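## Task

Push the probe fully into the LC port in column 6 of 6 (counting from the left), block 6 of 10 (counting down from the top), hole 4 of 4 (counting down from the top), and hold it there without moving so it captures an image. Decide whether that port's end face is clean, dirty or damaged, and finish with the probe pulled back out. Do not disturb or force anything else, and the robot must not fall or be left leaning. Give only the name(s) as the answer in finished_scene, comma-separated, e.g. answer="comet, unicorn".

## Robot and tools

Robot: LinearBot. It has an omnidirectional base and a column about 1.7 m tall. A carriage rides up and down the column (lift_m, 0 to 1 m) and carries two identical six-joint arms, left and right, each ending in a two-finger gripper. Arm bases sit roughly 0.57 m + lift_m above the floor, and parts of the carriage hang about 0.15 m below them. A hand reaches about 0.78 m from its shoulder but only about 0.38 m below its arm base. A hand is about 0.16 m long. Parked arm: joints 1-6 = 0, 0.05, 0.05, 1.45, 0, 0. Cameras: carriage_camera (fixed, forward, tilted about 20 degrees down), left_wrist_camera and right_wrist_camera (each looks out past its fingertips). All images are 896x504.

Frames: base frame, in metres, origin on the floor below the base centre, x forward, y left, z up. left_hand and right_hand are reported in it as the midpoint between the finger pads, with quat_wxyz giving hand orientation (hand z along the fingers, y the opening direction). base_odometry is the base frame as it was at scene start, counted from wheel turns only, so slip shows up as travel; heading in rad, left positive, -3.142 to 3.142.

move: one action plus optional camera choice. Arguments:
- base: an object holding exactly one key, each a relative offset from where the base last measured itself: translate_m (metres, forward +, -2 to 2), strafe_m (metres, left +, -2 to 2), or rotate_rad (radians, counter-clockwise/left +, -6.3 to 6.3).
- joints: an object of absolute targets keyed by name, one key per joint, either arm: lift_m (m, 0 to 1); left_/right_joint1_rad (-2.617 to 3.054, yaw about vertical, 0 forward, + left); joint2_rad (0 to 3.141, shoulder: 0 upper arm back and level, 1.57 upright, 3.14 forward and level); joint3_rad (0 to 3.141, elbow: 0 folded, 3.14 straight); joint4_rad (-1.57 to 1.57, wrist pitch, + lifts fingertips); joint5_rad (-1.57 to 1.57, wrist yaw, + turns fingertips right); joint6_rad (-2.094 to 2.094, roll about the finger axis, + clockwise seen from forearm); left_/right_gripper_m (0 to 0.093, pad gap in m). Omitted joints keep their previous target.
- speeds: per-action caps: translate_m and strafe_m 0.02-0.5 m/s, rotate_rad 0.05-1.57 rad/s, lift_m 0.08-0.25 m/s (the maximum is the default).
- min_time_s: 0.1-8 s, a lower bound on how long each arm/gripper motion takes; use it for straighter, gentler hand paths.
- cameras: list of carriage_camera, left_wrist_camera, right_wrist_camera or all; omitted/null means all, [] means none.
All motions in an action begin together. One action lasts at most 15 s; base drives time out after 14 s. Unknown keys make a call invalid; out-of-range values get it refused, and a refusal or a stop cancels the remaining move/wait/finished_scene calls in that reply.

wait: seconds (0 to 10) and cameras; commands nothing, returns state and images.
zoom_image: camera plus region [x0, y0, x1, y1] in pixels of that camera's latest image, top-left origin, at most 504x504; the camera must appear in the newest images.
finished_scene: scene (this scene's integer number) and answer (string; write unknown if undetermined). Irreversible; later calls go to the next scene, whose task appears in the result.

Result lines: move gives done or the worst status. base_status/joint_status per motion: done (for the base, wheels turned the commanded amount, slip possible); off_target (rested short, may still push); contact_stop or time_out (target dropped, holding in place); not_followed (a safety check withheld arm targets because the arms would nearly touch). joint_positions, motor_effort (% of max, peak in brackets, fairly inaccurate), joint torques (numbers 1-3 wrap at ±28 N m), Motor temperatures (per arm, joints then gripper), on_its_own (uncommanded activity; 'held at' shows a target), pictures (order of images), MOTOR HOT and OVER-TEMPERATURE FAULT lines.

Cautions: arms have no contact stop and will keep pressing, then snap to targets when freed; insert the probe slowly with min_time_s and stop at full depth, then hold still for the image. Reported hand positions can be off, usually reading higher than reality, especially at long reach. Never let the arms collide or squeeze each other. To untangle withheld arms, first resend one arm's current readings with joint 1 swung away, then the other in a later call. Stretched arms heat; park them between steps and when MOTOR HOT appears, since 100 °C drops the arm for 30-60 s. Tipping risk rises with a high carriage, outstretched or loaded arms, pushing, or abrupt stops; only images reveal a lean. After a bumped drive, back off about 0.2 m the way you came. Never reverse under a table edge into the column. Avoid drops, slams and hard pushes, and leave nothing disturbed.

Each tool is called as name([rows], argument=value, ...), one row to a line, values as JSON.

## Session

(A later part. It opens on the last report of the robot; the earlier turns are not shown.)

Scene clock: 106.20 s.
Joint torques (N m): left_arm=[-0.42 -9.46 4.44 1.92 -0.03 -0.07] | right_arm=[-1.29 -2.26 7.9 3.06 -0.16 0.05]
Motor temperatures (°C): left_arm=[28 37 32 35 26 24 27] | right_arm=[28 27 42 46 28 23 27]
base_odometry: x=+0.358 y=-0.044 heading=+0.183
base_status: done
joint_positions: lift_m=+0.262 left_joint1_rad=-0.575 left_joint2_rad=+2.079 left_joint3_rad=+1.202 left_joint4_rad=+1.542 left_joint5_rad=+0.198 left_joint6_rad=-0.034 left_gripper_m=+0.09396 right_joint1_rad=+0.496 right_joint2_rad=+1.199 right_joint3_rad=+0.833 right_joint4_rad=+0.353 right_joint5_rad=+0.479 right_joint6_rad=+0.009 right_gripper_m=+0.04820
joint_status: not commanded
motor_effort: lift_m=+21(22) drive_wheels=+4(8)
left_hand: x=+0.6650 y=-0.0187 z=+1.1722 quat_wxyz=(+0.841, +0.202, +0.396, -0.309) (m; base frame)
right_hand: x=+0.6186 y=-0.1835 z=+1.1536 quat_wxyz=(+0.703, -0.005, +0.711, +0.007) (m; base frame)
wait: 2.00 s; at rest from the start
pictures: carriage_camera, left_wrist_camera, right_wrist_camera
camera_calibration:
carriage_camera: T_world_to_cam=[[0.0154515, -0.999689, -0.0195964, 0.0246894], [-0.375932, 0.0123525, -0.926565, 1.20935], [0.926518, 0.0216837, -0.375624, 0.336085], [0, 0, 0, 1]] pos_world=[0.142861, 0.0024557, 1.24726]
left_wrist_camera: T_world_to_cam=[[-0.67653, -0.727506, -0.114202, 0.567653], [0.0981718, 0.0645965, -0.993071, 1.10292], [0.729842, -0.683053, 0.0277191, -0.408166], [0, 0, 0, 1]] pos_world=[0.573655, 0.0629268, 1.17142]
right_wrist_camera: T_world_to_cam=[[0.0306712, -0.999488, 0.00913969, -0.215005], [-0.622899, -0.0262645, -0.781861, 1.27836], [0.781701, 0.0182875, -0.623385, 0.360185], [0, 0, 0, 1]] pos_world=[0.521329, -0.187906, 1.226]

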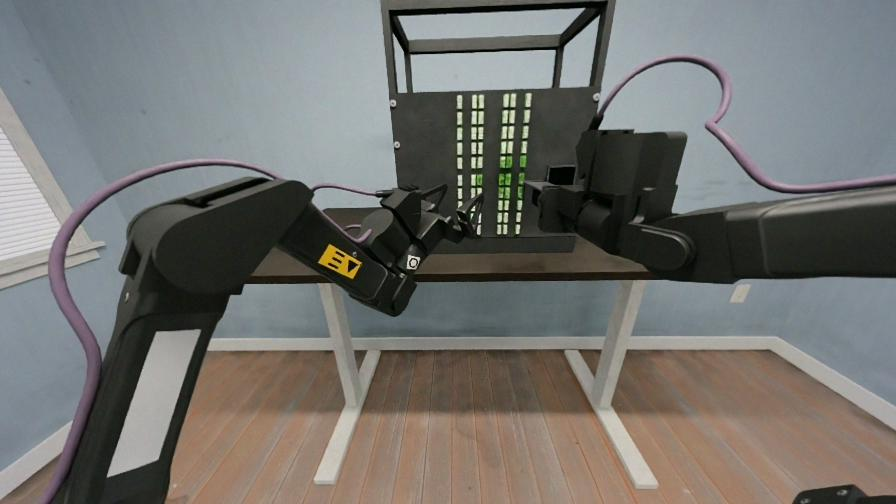

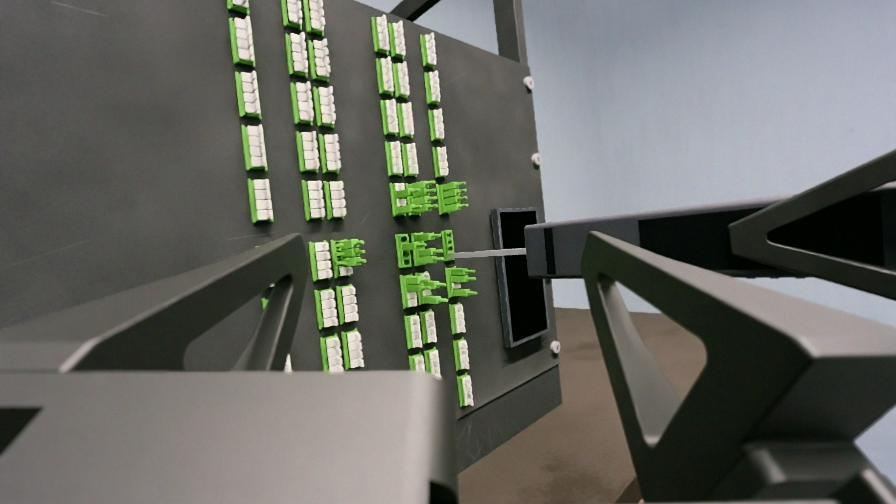

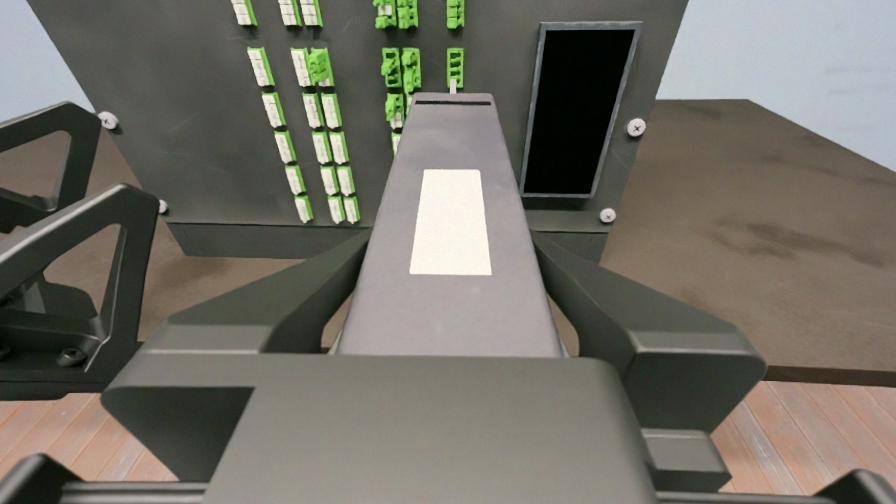

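move(joints={"right_joint3_rad": 0.86, "right_joint2_rad": 1.219}, cameras=["right_wrist_camera", "left_wrist_camera"])

zoom_image(camera="left_wrist_camera", region=[440, 235, 530, 295])

zoom_image(camera="right_wrist_camera", region=[440, 70, 464, 94])

Scene clock: 107.37 s.
Joint torques (N m): left_arm=[-0.4 -9.46 4.45 1.93 -0.04 -0.07] | right_arm=[-1.31 -1.91 8.96 3.07 -0.16 0.05]
Motor temperatures (°C): left_arm=[28 37 32 35 26 24 27] | right_arm=[28 26 42 46 28 23 27]
move: done
base_odometry: x=+0.358 y=-0.044 heading=+0.183
base_status: not commanded
joint_positions: lift_m=+0.262 left_joint1_rad=-0.575 left_joint2_rad=+2.079 left_joint3_rad=+1.202 left_joint4_rad=+1.542 left_joint5_rad=+0.198 left_joint6_rad=-0.034 left_gripper_m=+0.09396 right_joint1_rad=+0.496 right_joint2_rad=+1.199 right_joint3_rad=+0.833 right_joint4_rad=+0.353 right_joint5_rad=+0.479 right_joint6_rad=+0.009 right_gripper_m=+0.04820
joint_status: all done
motor_effort: lift_m=+22(22) drive_wheels=+4(4)
left_hand: x=+0.6650 y=-0.0187 z=+1.1722 quat_wxyz=(+0.841, +0.202, +0.396, -0.309) (m; base frame)
right_hand: x=+0.6186 y=-0.1835 z=+1.1536 quat_wxyz=(+0.703, -0.005, +0.711, +0.007) (m; base frame)
pictures: left_wrist_camera, right_wrist_camera
camera_calibration:
left_wrist_camera: T_world_to_cam=[[-0.67653, -0.727506, -0.114202, 0.567653], [0.0981718, 0.0645965, -0.993071, 1.10292], [0.729842, -0.683053, 0.0277191, -0.408166], [0, 0, 0, 1]] pos_world=[0.573655, 0.0629268, 1.17142]
right_wrist_camera: T_world_to_cam=[[0.0306712, -0.999488, 0.00913969, -0.215005], [-0.622899, -0.0262645, -0.781861, 1.27836], [0.781701, 0.0182875, -0.623385, 0.360185], [0, 0, 0, 1]] pos_world=[0.521329, -0.187906, 1.226]

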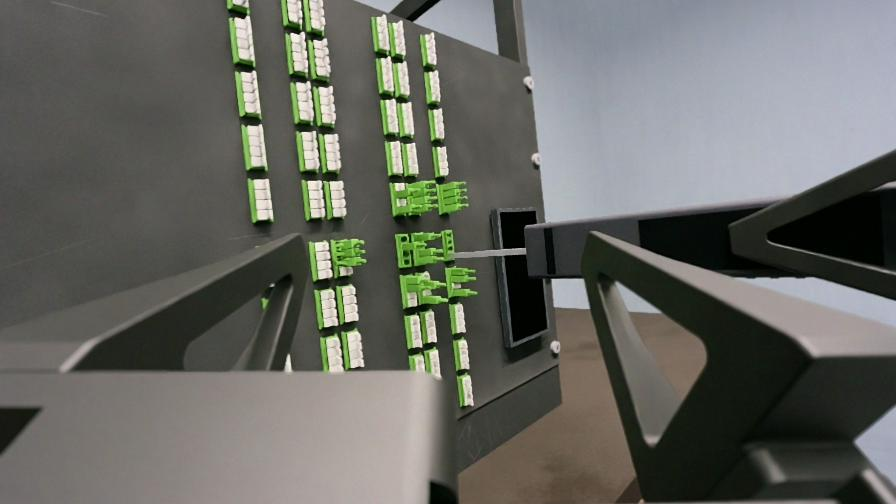

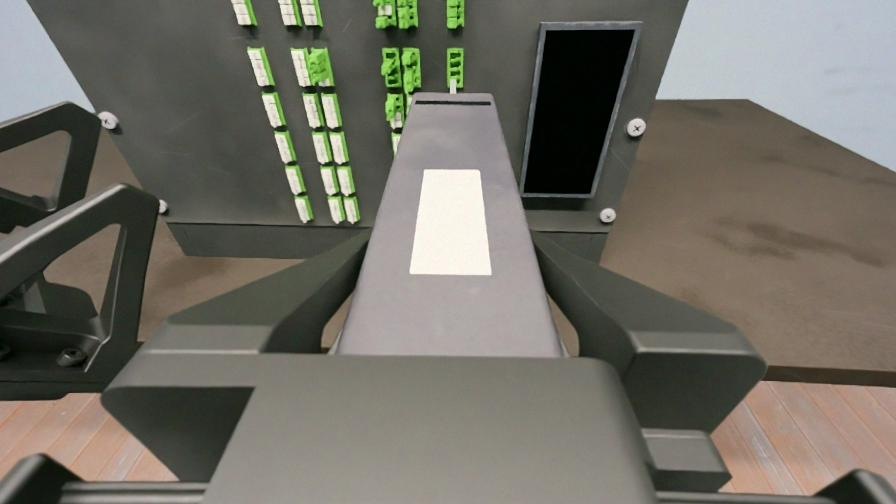

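Scaled by 5.600 from the camera's 896x504 image, which has a finer 1280x720 frame.

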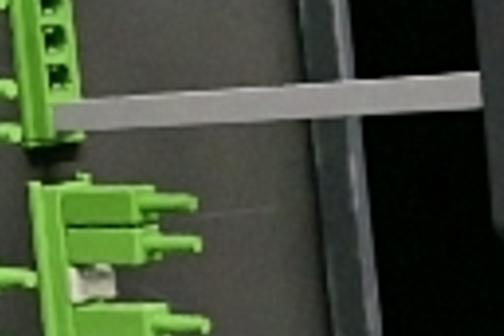

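Scaled by 21.000 from the camera's 896x504 image, which has a finer 1280x720 frame.

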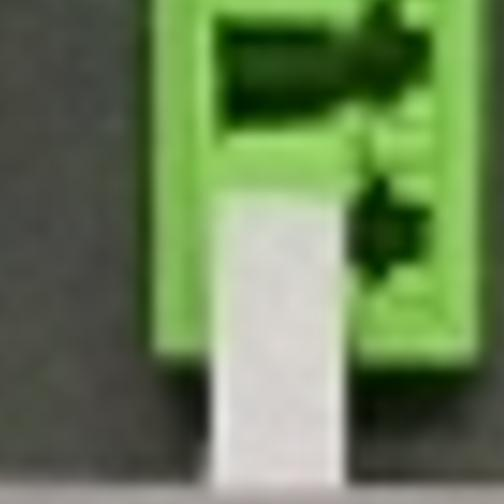

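move(joints={"right_joint1_rad": 0.494, "right_joint5_rad": 0.478, "right_joint3_rad": 0.872, "right_joint2_rad": 1.227}, cameras=["right_wrist_camera", "left_wrist_camera"])

zoom_image(camera="left_wrist_camera", region=[440, 235, 530, 295])

zoom_image(camera="right_wrist_camera", region=[440, 70, 464, 94])

Scene clock: 108.07 s.
Joint torques (N m): left_arm=[-0.42 -9.43 4.4 1.94 -0.04 -0.07] | right_arm=[-0.69 -1.47 9.85 3.05 -0.11 0.05]
Motor temperatures (°C): left_arm=[28 37 32 35 26 24 27] | right_arm=[28 26 43 46 28 23 27]
move: done
base_odometry: x=+0.358 y=-0.044 heading=+0.183
base_status: not commanded
joint_positions: lift_m=+0.262 left_joint1_rad=-0.575 left_joint2_rad=+2.079 left_joint3_rad=+1.202 left_joint4_rad=+1.542 left_joint5_rad=+0.198 left_joint6_rad=-0.034 left_gripper_m=+0.09396 right_joint1_rad=+0.501 right_joint2_rad=+1.202 right_joint3_rad=+0.833 right_joint4_rad=+0.355 right_joint5_rad=+0.488 right_joint6_rad=+0.009 right_gripper_m=+0.04820
joint_status: all done
motor_effort: lift_m=+21(22) drive_wheels=+4(4)
left_hand: x=+0.6650 y=-0.0187 z=+1.1722 quat_wxyz=(+0.841, +0.202, +0.396, -0.309) (m; base frame)
right_hand: x=+0.6185 y=-0.1825 z=+1.1530 quat_wxyz=(+0.703, -0.004, +0.711, +0.006) (m; base frame)
pictures: left_wrist_camera, right_wrist_camera
camera_calibration:
left_wrist_camera: T_world_to_cam=[[-0.67653, -0.727506, -0.114202, 0.567653], [0.0981718, 0.0645965, -0.993071, 1.10292], [0.729842, -0.683053, 0.0277191, -0.408166], [0, 0, 0, 1]] pos_world=[0.573655, 0.0629268, 1.17142]
right_wrist_camera: T_world_to_cam=[[0.0275792, -0.999575, 0.00940728, -0.212332], [-0.623176, -0.0245508, -0.781696, 1.27827], [0.781595, 0.0156962, -0.623588, 0.359676], [0, 0, 0, 1]] pos_world=[0.521319, -0.186505, 1.2255]

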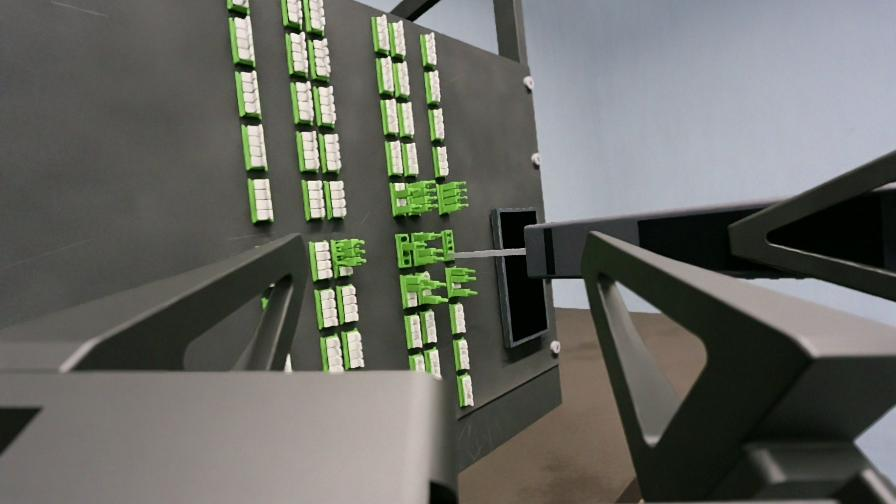

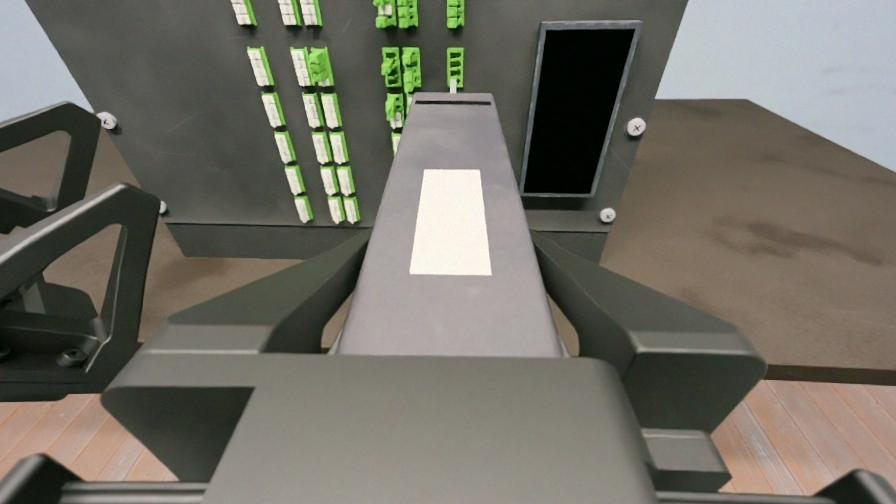

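Scaled by 5.600 from the camera's 896x504 image, which has a finer 1280x720 frame.

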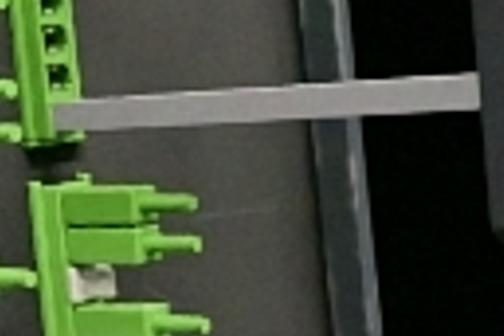

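Scaled by 21.000 from the camera's 896x504 image, which has a finer 1280x720 frame.

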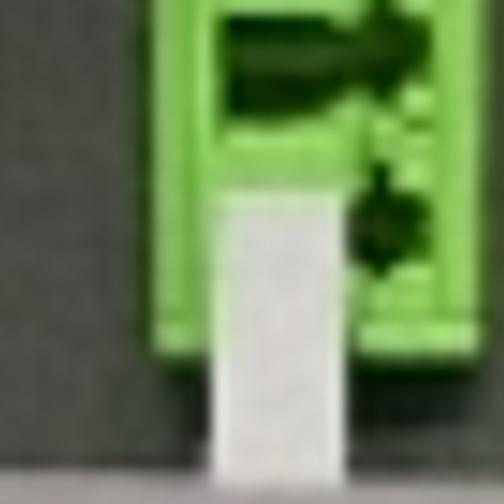

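move(cameras=["carriage_camera"])

zoom_image(camera="carriage_camera", region=[380, 80, 620, 270])

zoom_image(camera="carriage_camera", region=[385, 220, 445, 270])

zoom_image(camera="carriage_camera", region=[540, 220, 600, 270])

Scene clock: 110.57 s.
Joint torques (N m): left_arm=[-0.4 -9.46 4.46 1.94 -0.05 -0.08] | right_arm=[-0.72 -1.47 9.91 3.03 -0.15 0.05]
Motor temperatures (°C): left_arm=[28 37 32 35 26 24 27] | right_arm=[28 26 44 46 28 23 27]
base_odometry: x=+0.358 y=-0.044 heading=+0.183
base_status: not commanded
joint_positions: lift_m=+0.262 left_joint1_rad=-0.575 left_joint2_rad=+2.079 left_joint3_rad=+1.202 left_joint4_rad=+1.542 left_joint5_rad=+0.198 left_joint6_rad=-0.034 left_gripper_m=+0.09396 right_joint1_rad=+0.501 right_joint2_rad=+1.202 right_joint3_rad=+0.833 right_joint4_rad=+0.355 right_joint5_rad=+0.488 right_joint6_rad=+0.009 right_gripper_m=+0.04820
joint_status: all done
motor_effort: lift_m=+21(22) drive_wheels=+4(4)
left_hand: x=+0.6650 y=-0.0187 z=+1.1722 quat_wxyz=(+0.841, +0.202, +0.396, -0.309) (m; base frame)
right_hand: x=+0.6185 y=-0.1825 z=+1.1530 quat_wxyz=(+0.703, -0.004, +0.711, +0.006) (m; base frame)
pictures: carriage_camera
camera_calibration:
carriage_camera: T_world_to_cam=[[0.0154515, -0.999689, -0.0195964, 0.0246894], [-0.375932, 0.0123525, -0.926565, 1.20935], [0.926518, 0.0216837, -0.375624, 0.336085], [0, 0, 0, 1]] pos_world=[0.142861, 0.0024557, 1.24726]

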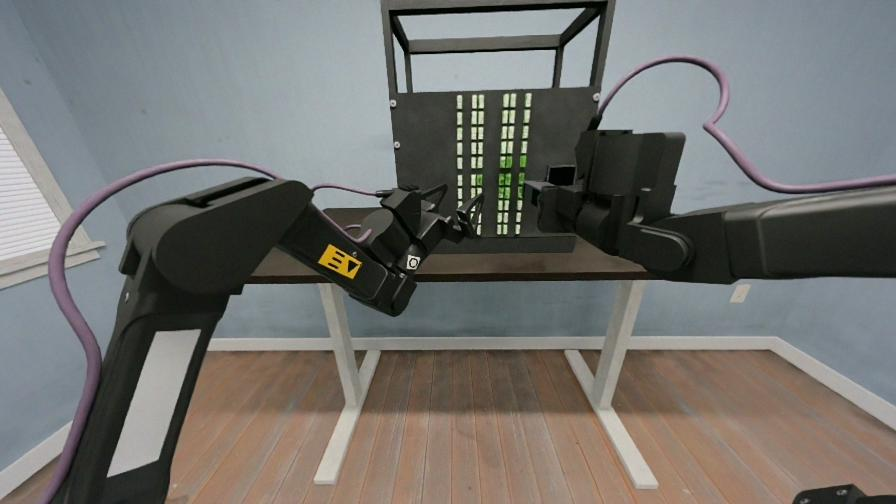

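Scaled by 2.100 from the camera's 896x504 image, which has a finer 1280x720 frame.

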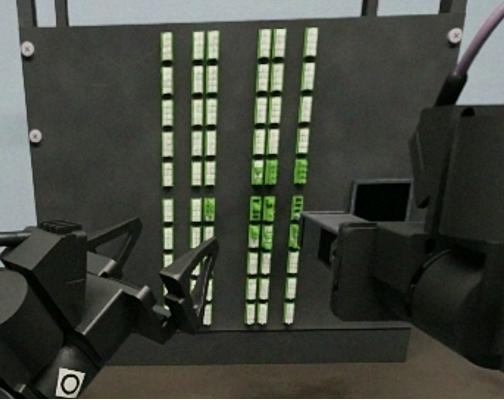

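Scaled by 8.400 from the camera's 896x504 image, which has a finer 1280x720 frame.

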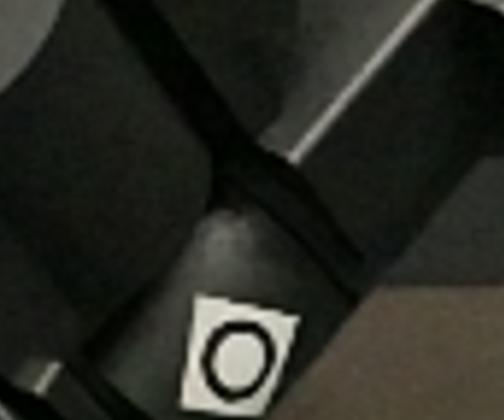

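Scaled by 8.400 from the camera's 896x504 image, which has a finer 1280x720 frame.

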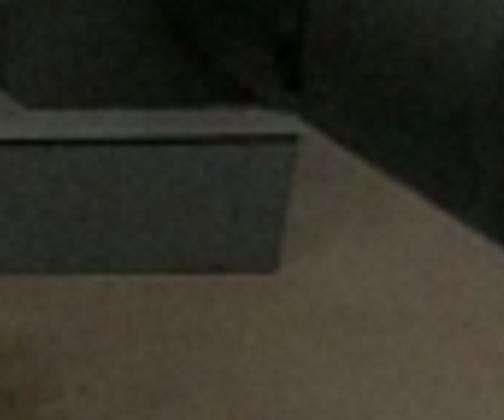

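move(joints={"right_joint3_rad": 0.847, "right_joint2_rad": 1.206}, cameras=[])

move(base={"translate_m": -0.04}, speeds={"translate_m": 0.03}, cameras=["left_wrist_camera"])

move(base={"rotate_rad": -0.042}, speeds={"rotate_rad": 0.05}, joints={"right_joint1_rad": 0.485, "right_joint5_rad": 0.487}, cameras=["carriage_camera", "left_wrist_camera", "right_wrist_camera"])

zoom_image(camera="carriage_camera", region=[380, 80, 620, 270])

Scene clock: 112.27 s.
Joint torques (N m): left_arm=[-0.42 -9.5 4.4 1.93 -0.04 -0.07] | right_arm=[-0.72 -3.38 7.97 3.03 -0.15 0.05]
Motor temperatures (°C): left_arm=[28 38 32 35 26 24 27] | right_arm=[28 26 44 46 28 23 27]
move: done
base_odometry: x=+0.358 y=-0.044 heading=+0.183
base_status: not commanded
joint_positions: lift_m=+0.262 left_joint1_rad=-0.575 left_joint2_rad=+2.079 left_joint3_rad=+1.202 left_joint4_rad=+1.542 left_joint5_rad=+0.198 left_joint6_rad=-0.034 left_gripper_m=+0.09396 right_joint1_rad=+0.501 right_joint2_rad=+1.201 right_joint3_rad=+0.833 right_joint4_rad=+0.355 right_joint5_rad=+0.488 right_joint6_rad=+0.009 right_gripper_m=+0.04820
joint_status: all done
motor_effort: lift_m=+19(22) drive_wheels=+4(4)
left_hand: x=+0.6650 y=-0.0187 z=+1.1722 quat_wxyz=(+0.841, +0.202, +0.396, -0.309) (m; base frame)
right_hand: x=+0.6184 y=-0.1825 z=+1.1532 quat_wxyz=(+0.703, -0.004, +0.711, +0.006) (m; base frame)
pictures: none
No camera images: "cameras" was empty.

Scene clock: 114.33 s.
Joint torques (N m): left_arm=[-0.23 -9.5 4.42 1.88 -0.03 -0.07] | right_arm=[-0.08 -5.05 7.39 2.77 0.01 0.09]
Motor temperatures (°C): left_arm=[28 38 32 35 26 24 27] | right_arm=[28 27 44 46 28 23 27]
move: done
base_odometry: x=+0.319 y=-0.051 heading=+0.183
base_status: done
joint_positions: lift_m=+0.262 left_joint1_rad=-0.577 left_joint2_rad=+2.079 left_joint3_rad=+1.202 left_joint4_rad=+1.545 left_joint5_rad=+0.198 left_joint6_rad=-0.034 left_gripper_m=+0.09396 right_joint1_rad=+0.495 right_joint2_rad=+1.218 right_joint3_rad=+0.841 right_joint4_rad=+0.376 right_joint5_rad=+0.471 right_joint6_rad=+0.006 right_gripper_m=+0.04819
joint_status: not commanded
motor_effort: lift_m=+19(23) drive_wheels=-2(9)
left_hand: x=+0.6639 y=-0.0195 z=+1.1728 quat_wxyz=(+0.841, +0.202, +0.394, -0.310) (m; base frame)
right_hand: x=+0.6226 y=-0.1804 z=+1.1550 quat_wxyz=(+0.707, -0.007, +0.708, +0.010) (m; base frame)
pictures: left_wrist_camera
camera_calibration:
left_wrist_camera: T_world_to_cam=[[-0.677874, -0.726173, -0.114715, 0.567922], [0.10085, 0.0627121, -0.992923, 1.10166], [0.728229, -0.684645, 0.0307235, -0.41028], [0, 0, 0, 1]] pos_world=[0.572654, 0.0624256, 1.17162]

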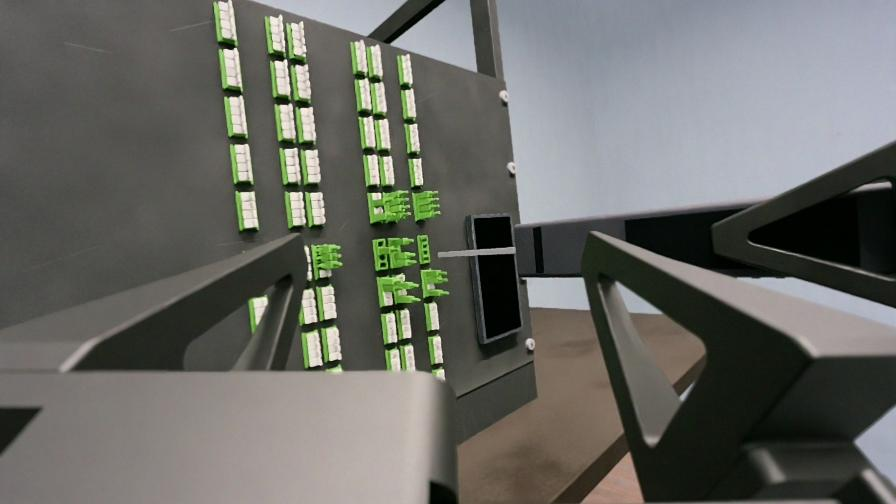

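Scene clock: 115.53 s.
Joint torques (N m): left_arm=[-0.23 -9.47 4.44 1.89 -0.05 -0.08] | right_arm=[-0.66 -5.07 7.36 2.82 -0.03 0.09]
Motor temperatures (°C): left_arm=[28 38 32 35 26 24 27] | right_arm=[28 27 44 45 28 23 27]
move: done
base_odometry: x=+0.319 y=-0.051 heading=+0.142
base_status: done
joint_positions: lift_m=+0.262 left_joint1_rad=-0.577 left_joint2_rad=+2.079 left_joint3_rad=+1.202 left_joint4_rad=+1.545 left_joint5_rad=+0.198 left_joint6_rad=-0.034 left_gripper_m=+0.09396 right_joint1_rad=+0.492 right_joint2_rad=+1.218 right_joint3_rad=+0.841 right_joint4_rad=+0.375 right_joint5_rad=+0.481 right_joint6_rad=+0.006 right_gripper_m=+0.04819
joint_status: all done
motor_effort: lift_m=+23(23) drive_wheels=+5(6)
left_hand: x=+0.6639 y=-0.0195 z=+1.1728 quat_wxyz=(+0.841, +0.202, +0.394, -0.310) (m; base frame)
right_hand: x=+0.6230 y=-0.1833 z=+1.1548 quat_wxyz=(+0.706, -0.002, +0.708, +0.005) (m; base frame)
pictures: carriage_camera, left_wrist_camera, right_wrist_camera
camera_calibration:
carriage_camera: T_world_to_cam=[[0.0154515, -0.999689, -0.0195964, 0.0246894], [-0.375932, 0.0123525, -0.926565, 1.20935], [0.926518, 0.0216837, -0.375624, 0.336085], [0, 0, 0, 1]] pos_world=[0.142861, 0.0024557, 1.24726]
left_wrist_camera: T_world_to_cam=[[-0.677874, -0.726173, -0.114715, 0.567922], [0.10085, 0.0627121, -0.992923, 1.10166], [0.728229, -0.684645, 0.0307235, -0.41028], [0, 0, 0, 1]] pos_world=[0.572654, 0.0624256, 1.17162]
right_wrist_camera: T_world_to_cam=[[0.0252314, -0.999647, 0.00838118, -0.210656], [-0.615885, -0.0221478, -0.787524, 1.28496], [0.787432, 0.0147085, -0.616227, 0.344978], [0, 0, 0, 1]] pos_world=[0.52506, -0.187196, 1.22629]

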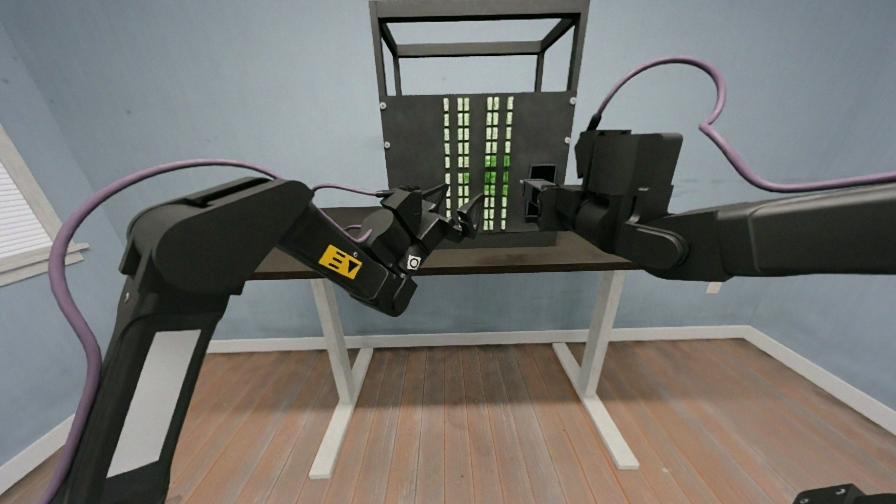

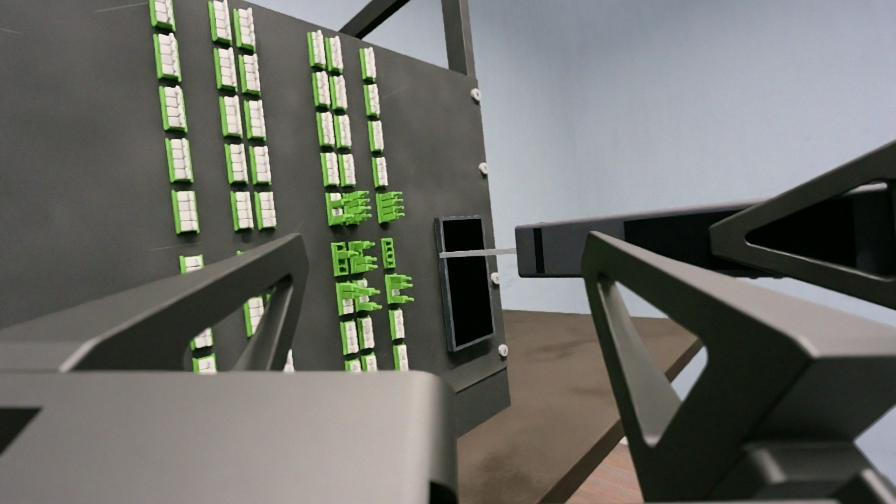

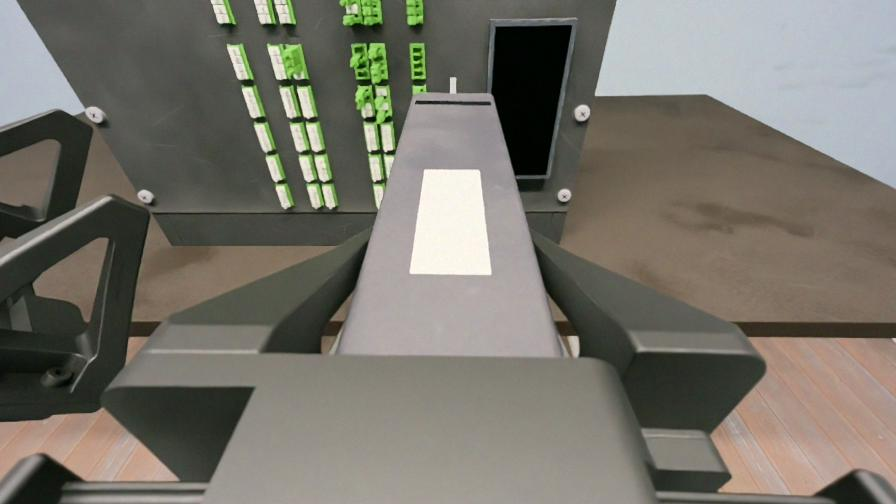

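Scaled by 2.100 from the camera's 896x504 image, which has a finer 1280x720 frame.

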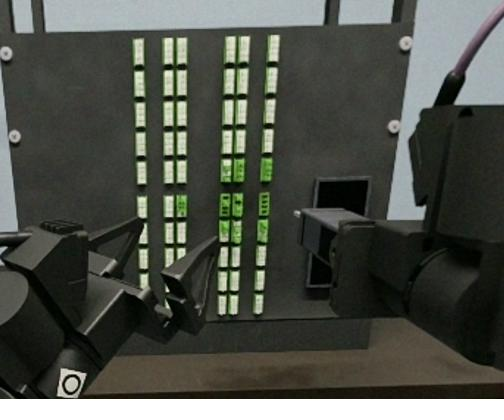

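move(base={"strafe_m": 0.031}, speeds={"strafe_m": 0.06}, joints={"right_joint4_rad": 0.411, "right_joint5_rad": 0.495}, cameras=["carriage_camera", "left_wrist_camera", "right_wrist_camera"])

zoom_image(camera="carriage_camera", region=[380, 80, 620, 270])

zoom_image(camera="left_wrist_camera", region=[390, 225, 530, 285])

zoom_image(camera="right_wrist_camera", region=[430, 50, 475, 95])

Scene clock: 117.60 s.
Joint torques (N m): left_arm=[-0.29 -9.46 4.4 1.89 -0.04 -0.06] | right_arm=[-0.51 -5.09 7.36 2.77 0.01 0.09]
Motor temperatures (°C): left_arm=[28 38 32 35 26 24 27] | right_arm=[28 27 43 45 28 23 27]
move: off_target
base_odometry: x=+0.314 y=-0.021 heading=+0.142
base_status: done
joint_positions: lift_m=+0.262 left_joint1_rad=-0.576 left_joint2_rad=+2.079 left_joint3_rad=+1.202 left_joint4_rad=+1.545 left_joint5_rad=+0.198 left_joint6_rad=-0.034 left_gripper_m=+0.09396 right_joint1_rad=+0.490 right_joint2_rad=+1.218 right_joint3_rad=+0.841 right_joint4_rad=+0.368 right_joint5_rad=+0.488 right_joint6_rad=+0.006 right_gripper_m=+0.04820
joint_status: right_joint4_rad off_target (ended at +0.368, target +0.411); the others done
motor_effort: lift_m=+21(23) drive_wheels=-4(5)
left_hand: x=+0.6641 y=-0.0192 z=+1.1728 quat_wxyz=(+0.841, +0.202, +0.395, -0.310) (m; base frame)
right_hand: x=+0.6232 y=-0.1852 z=+1.1531 quat_wxyz=(+0.704, +0.000, +0.710, +0.001) (m; base frame)
pictures: carriage_camera, left_wrist_camera, right_wrist_camera
camera_calibration:
carriage_camera: T_world_to_cam=[[0.0154515, -0.999689, -0.0195964, 0.0246894], [-0.375932, 0.0123525, -0.926565, 1.20935], [0.926518, 0.0216837, -0.375624, 0.336085], [0, 0, 0, 1]] pos_world=[0.142861, 0.0024557, 1.24726]
left_wrist_camera: T_world_to_cam=[[-0.677309, -0.726703, -0.114697, 0.567965], [0.100789, 0.0627769, -0.992925, 1.10166], [0.728762, -0.684077, 0.0307245, -0.410565], [0, 0, 0, 1]] pos_world=[0.572856, 0.0627248, 1.17162]
right_wrist_camera: T_world_to_cam=[[0.0161769, -0.999801, 0.0116772, -0.210679], [-0.621038, -0.0191999, -0.783545, 1.28296], [0.783613, 0.00542338, -0.621225, 0.350261], [0, 0, 0, 1]] pos_world=[0.525705, -0.187904, 1.22531]

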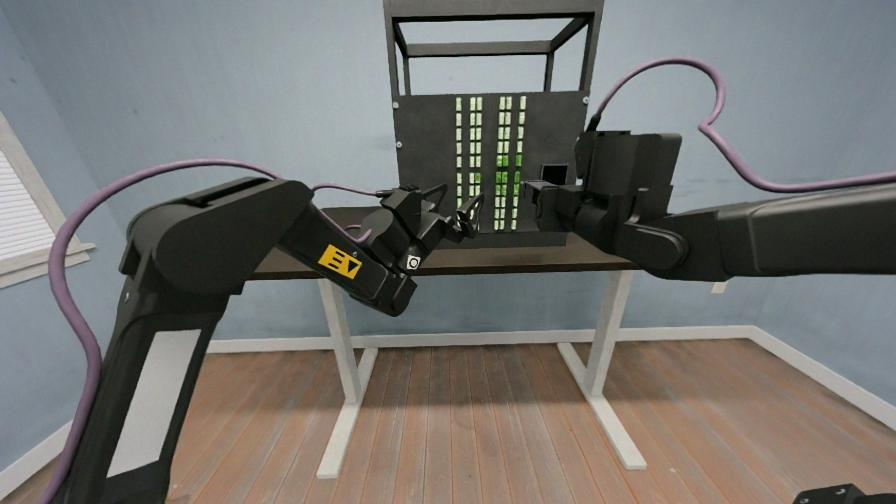

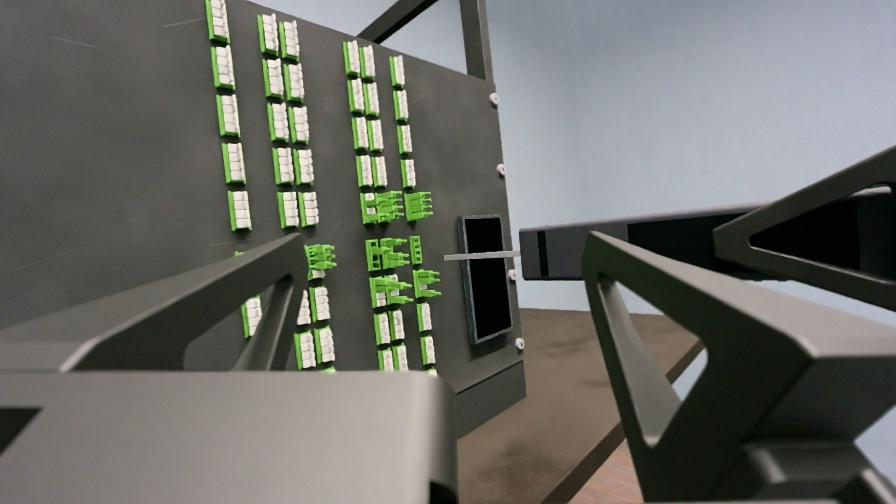

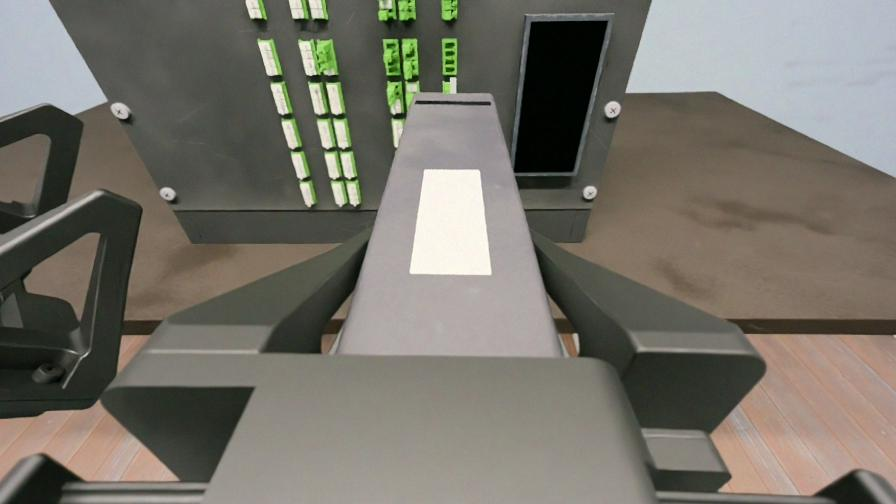

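Scaled by 2.100 from the camera's 896x504 image, which has a finer 1280x720 frame.

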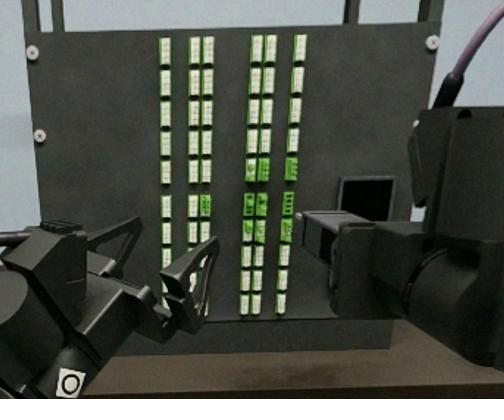

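Scaled by 3.600 from the camera's 896x504 image, which has a finer 1280x720 frame.

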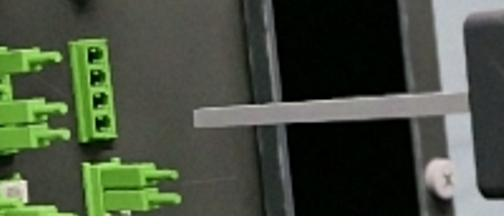

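Scaled by 11.200 from the camera's 896x504 image, which has a finer 1280x720 frame.

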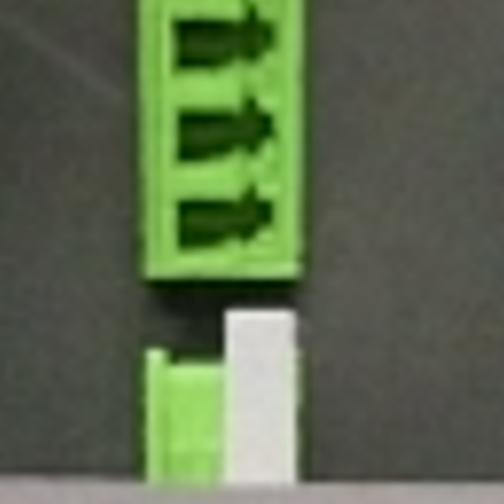

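move(base={"strafe_m": 0.004}, speeds={"strafe_m": 0.03}, cameras=[])

move(base={"translate_m": 0.03}, speeds={"translate_m": 0.03}, cameras=["left_wrist_camera", "right_wrist_camera"])

zoom_image(camera="left_wrist_camera", region=[425, 240, 465, 280])

zoom_image(camera="right_wrist_camera", region=[440, 70, 464, 94])

Scene clock: 118.67 s.
Joint torques (N m): left_arm=[-0.39 -9.5 4.44 1.89 -0.04 -0.06] | right_arm=[-0.34 -5.04 7.34 2.8 -0.02 0.09]
Motor temperatures (°C): left_arm=[28 38 32 35 26 24 27] | right_arm=[28 27 43 45 28 23 27]
move: done
base_odometry: x=+0.313 y=-0.017 heading=+0.142
base_status: done
joint_positions: lift_m=+0.262 left_joint1_rad=-0.575 left_joint2_rad=+2.079 left_joint3_rad=+1.202 left_joint4_rad=+1.545 left_joint5_rad=+0.198 left_joint6_rad=-0.034 left_gripper_m=+0.09396 right_joint1_rad=+0.487 right_joint2_rad=+1.218 right_joint3_rad=+0.841 right_joint4_rad=+0.365 right_joint5_rad=+0.491 right_joint6_rad=+0.006 right_gripper_m=+0.04820
joint_status: not commanded
motor_effort: lift_m=+18(22) drive_wheels=-3(8)
left_hand: x=+0.6646 y=-0.0185 z=+1.1728 quat_wxyz=(+0.841, +0.202, +0.395, -0.310) (m; base frame)
right_hand: x=+0.6235 y=-0.1867 z=+1.1524 quat_wxyz=(+0.703, +0.001, +0.711, -0.001) (m; base frame)
pictures: none
No camera images: "cameras" was empty.

Scene clock: 120.20 s.
Joint torques (N m): left_arm=[-0.36 -9.51 4.44 1.9 -0.05 -0.07] | right_arm=[-0.21 -5.04 7.39 2.88 -0.02 0.09]
Motor temperatures (°C): left_arm=[28 39 32 35 26 24 27] | right_arm=[28 27 43 46 28 23 27]
move: done
base_odometry: x=+0.343 y=-0.013 heading=+0.141
base_status: done
joint_positions: lift_m=+0.262 left_joint1_rad=-0.576 left_joint2_rad=+2.079 left_joint3_rad=+1.202 left_joint4_rad=+1.545 left_joint5_rad=+0.198 left_joint6_rad=-0.034 left_gripper_m=+0.09396 right_joint1_rad=+0.487 right_joint2_rad=+1.218 right_joint3_rad=+0.841 right_joint4_rad=+0.360 right_joint5_rad=+0.491 right_joint6_rad=+0.006 right_gripper_m=+0.04820
joint_status: not commanded
motor_effort: lift_m=+21(24) drive_wheels=+5(7)
left_hand: x=+0.6644 y=-0.0188 z=+1.1728 quat_wxyz=(+0.841, +0.202, +0.395, -0.310) (m; base frame)
right_hand: x=+0.6235 y=-0.1867 z=+1.1515 quat_wxyz=(+0.702, +0.000, +0.712, -0.002) (m; base frame)
pictures: left_wrist_camera, right_wrist_camera
camera_calibration:
left_wrist_camera: T_world_to_cam=[[-0.676796, -0.727182, -0.114684, 0.567968], [0.100736, 0.0628391, -0.992927, 1.10165], [0.729246, -0.683562, 0.030724, -0.410885], [0, 0, 0, 1]] pos_world=[0.573058, 0.062924, 1.17162]
right_wrist_camera: T_world_to_cam=[[0.010947, -0.999827, 0.0150233, -0.21284], [-0.626158, -0.018568, -0.779475, 1.28047], [0.779619, -0.000874027, -0.626253, 0.356133], [0, 0, 0, 1]] pos_world=[0.526459, -0.188716, 1.22432]

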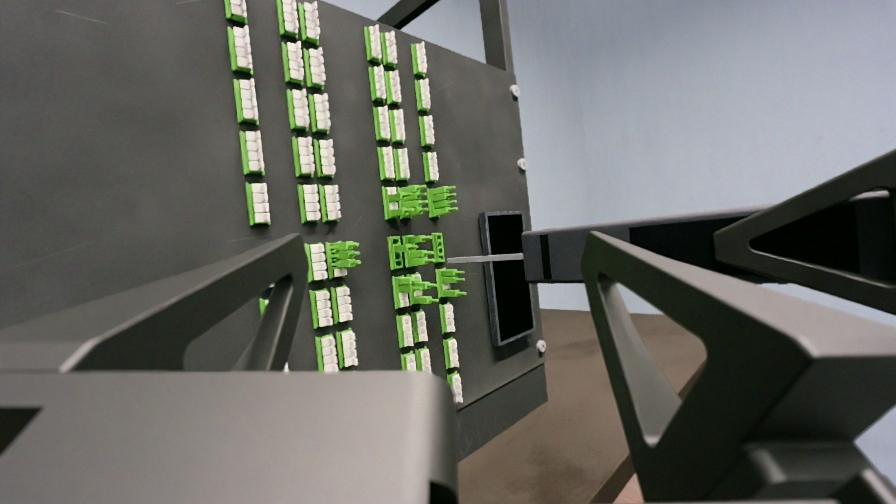

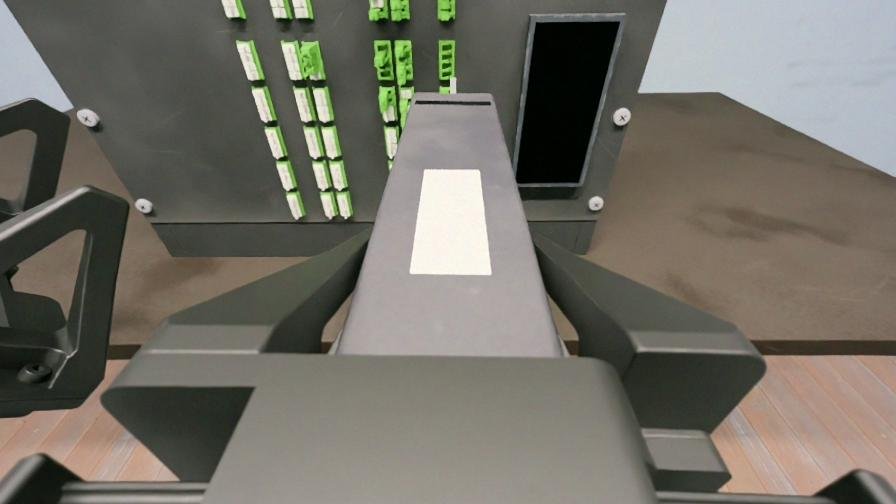

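Scaled by 12.600 from the camera's 896x504 image, which has a finer 1280x720 frame.

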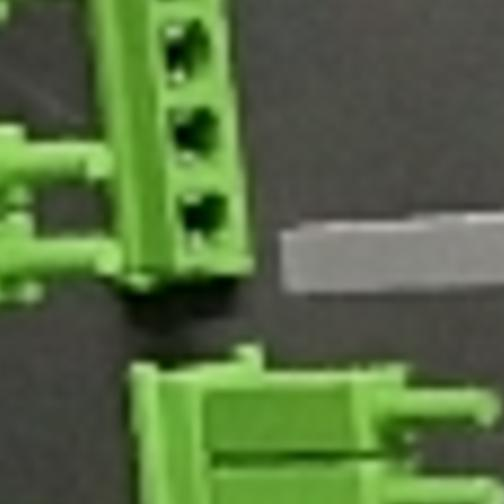

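Scaled by 21.000 from the camera's 896x504 image, which has a finer 1280x720 frame.

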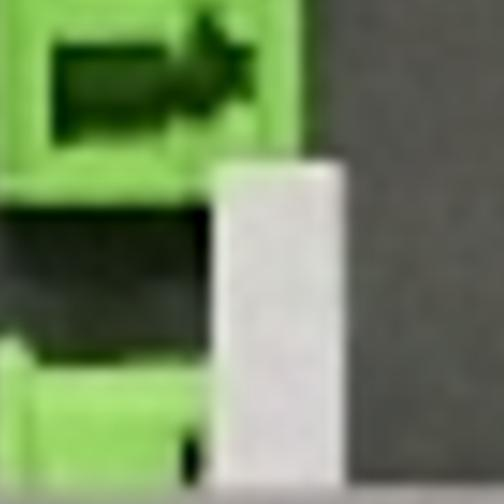

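move(base={"strafe_m": 0.006}, speeds={"strafe_m": 0.03}, joints={"lift_m": 0.2657, "right_joint4_rad": 0.415}, cameras=[])

wait(seconds=1, cameras=["left_wrist_camera", "right_wrist_camera"])

zoom_image(camera="left_wrist_camera", region=[425, 240, 465, 280])

zoom_image(camera="right_wrist_camera", region=[440, 70, 464, 94])

Scene clock: 121.60 s.
Joint torques (N m): left_arm=[-0.4 -9.58 4.45 1.89 -0.04 -0.06] | right_arm=[-0.17 -5.03 7.5 2.93 -0.03 0.09]
Motor temperatures (°C): left_arm=[28 39 32 35 26 24 27] | right_arm=[28 27 43 46 28 23 27]
move: off_target
base_odometry: x=+0.342 y=-0.007 heading=+0.141
base_status: done
joint_positions: lift_m=+0.265 left_joint1_rad=-0.575 left_joint2_rad=+2.081 left_joint3_rad=+1.202 left_joint4_rad=+1.544 left_joint5_rad=+0.198 left_joint6_rad=-0.034 left_gripper_m=+0.09396 right_joint1_rad=+0.487 right_joint2_rad=+1.218 right_joint3_rad=+0.839 right_joint4_rad=+0.360 right_joint5_rad=+0.492 right_joint6_rad=+0.006 right_gripper_m=+0.04820
joint_status: right_joint4_rad off_target (ended at +0.361, target +0.415); the others done
motor_effort: lift_m=+21(26) drive_wheels=-1(5)
left_hand: x=+0.6648 y=-0.0189 z=+1.1755 quat_wxyz=(+0.841, +0.202, +0.395, -0.310) (m; base frame)
right_hand: x=+0.6235 y=-0.1872 z=+1.1541 quat_wxyz=(+0.701, +0.001, +0.713, -0.003) (m; base frame)
pictures: none
No camera images: "cameras" was empty.

Scene clock: 122.60 s.
Joint torques (N m): left_arm=[-0.36 -9.58 4.46 1.91 -0.04 -0.06] | right_arm=[-0.16 -5.03 7.51 2.9 -0.03 0.09]
Motor temperatures (°C): left_arm=[28 39 32 35 26 24 27] | right_arm=[28 27 43 46 28 23 27]
base_odometry: x=+0.342 y=-0.007 heading=+0.141
base_status: done
joint_positions: lift_m=+0.265 left_joint1_rad=-0.575 left_joint2_rad=+2.081 left_joint3_rad=+1.202 left_joint4_rad=+1.544 left_joint5_rad=+0.198 left_joint6_rad=-0.034 left_gripper_m=+0.09396 right_joint1_rad=+0.487 right_joint2_rad=+1.218 right_joint3_rad=+0.839 right_joint4_rad=+0.360 right_joint5_rad=+0.492 right_joint6_rad=+0.006 right_gripper_m=+0.04820
joint_status: right_joint4_rad off_target (ended at +0.361, target +0.415); the others done
motor_effort: lift_m=+23(26) drive_wheels=-1(5)
left_hand: x=+0.6648 y=-0.0189 z=+1.1755 quat_wxyz=(+0.841, +0.202, +0.395, -0.310) (m; base frame)
right_hand: x=+0.6235 y=-0.1872 z=+1.1541 quat_wxyz=(+0.701, +0.001, +0.713, -0.003) (m; base frame)
wait: 1.00 s; at rest by 0.27 s
pictures: left_wrist_camera, right_wrist_camera
camera_calibration:
left_wrist_camera: T_world_to_cam=[[-0.676676, -0.727341, -0.114388, 0.568163], [0.0991235, 0.0639517, -0.993018, 1.10545], [0.729578, -0.68329, 0.028822, -0.409237], [0, 0, 0, 1]] pos_world=[0.573456, 0.0629258, 1.17452]
right_wrist_camera: T_world_to_cam=[[0.00901828, -0.999833, 0.0159235, -0.213275], [-0.627472, -0.018057, -0.77843, 1.2822], [0.778587, -0.00297143, -0.62753, 0.359394], [0, 0, 0, 1]] pos_world=[0.526646, -0.189019, 1.22703]

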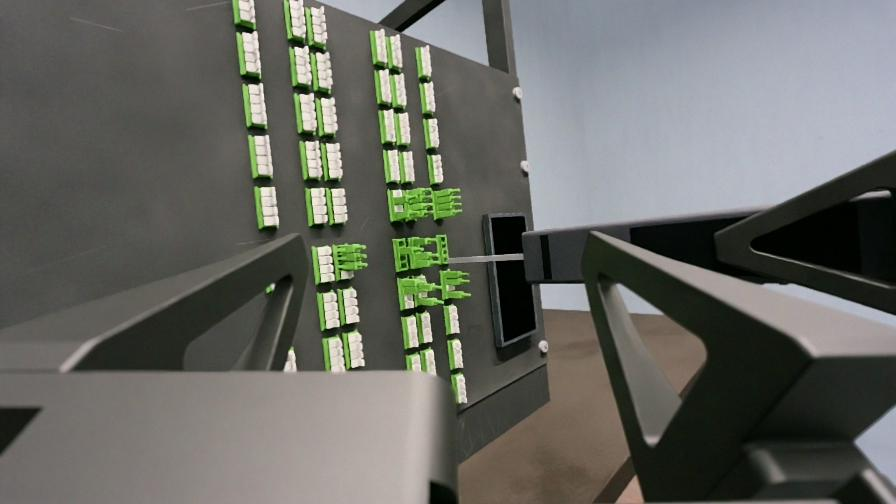

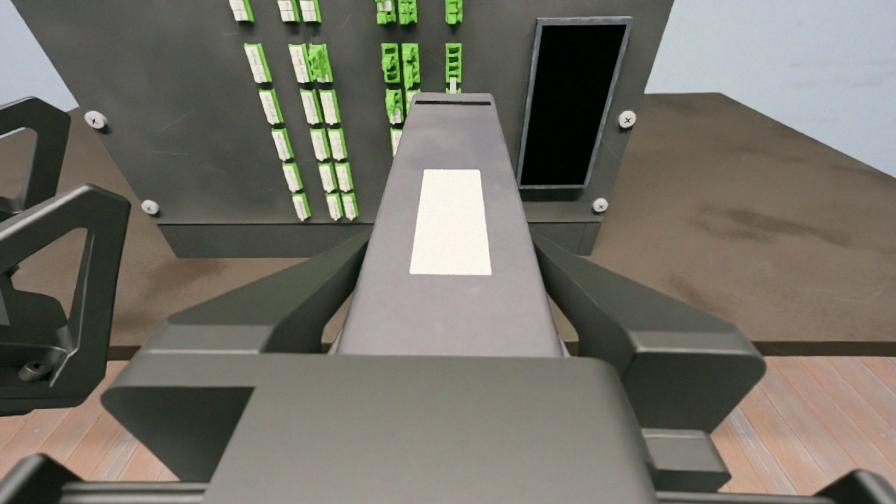

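Scaled by 12.600 from the camera's 896x504 image, which has a finer 1280x720 frame.

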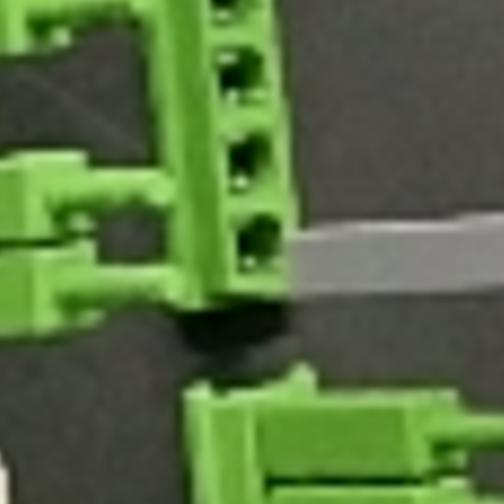

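Scaled by 21.000 from the camera's 896x504 image, which has a finer 1280x720 frame.

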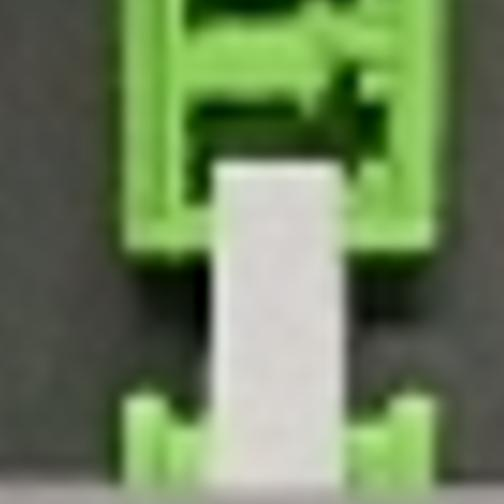

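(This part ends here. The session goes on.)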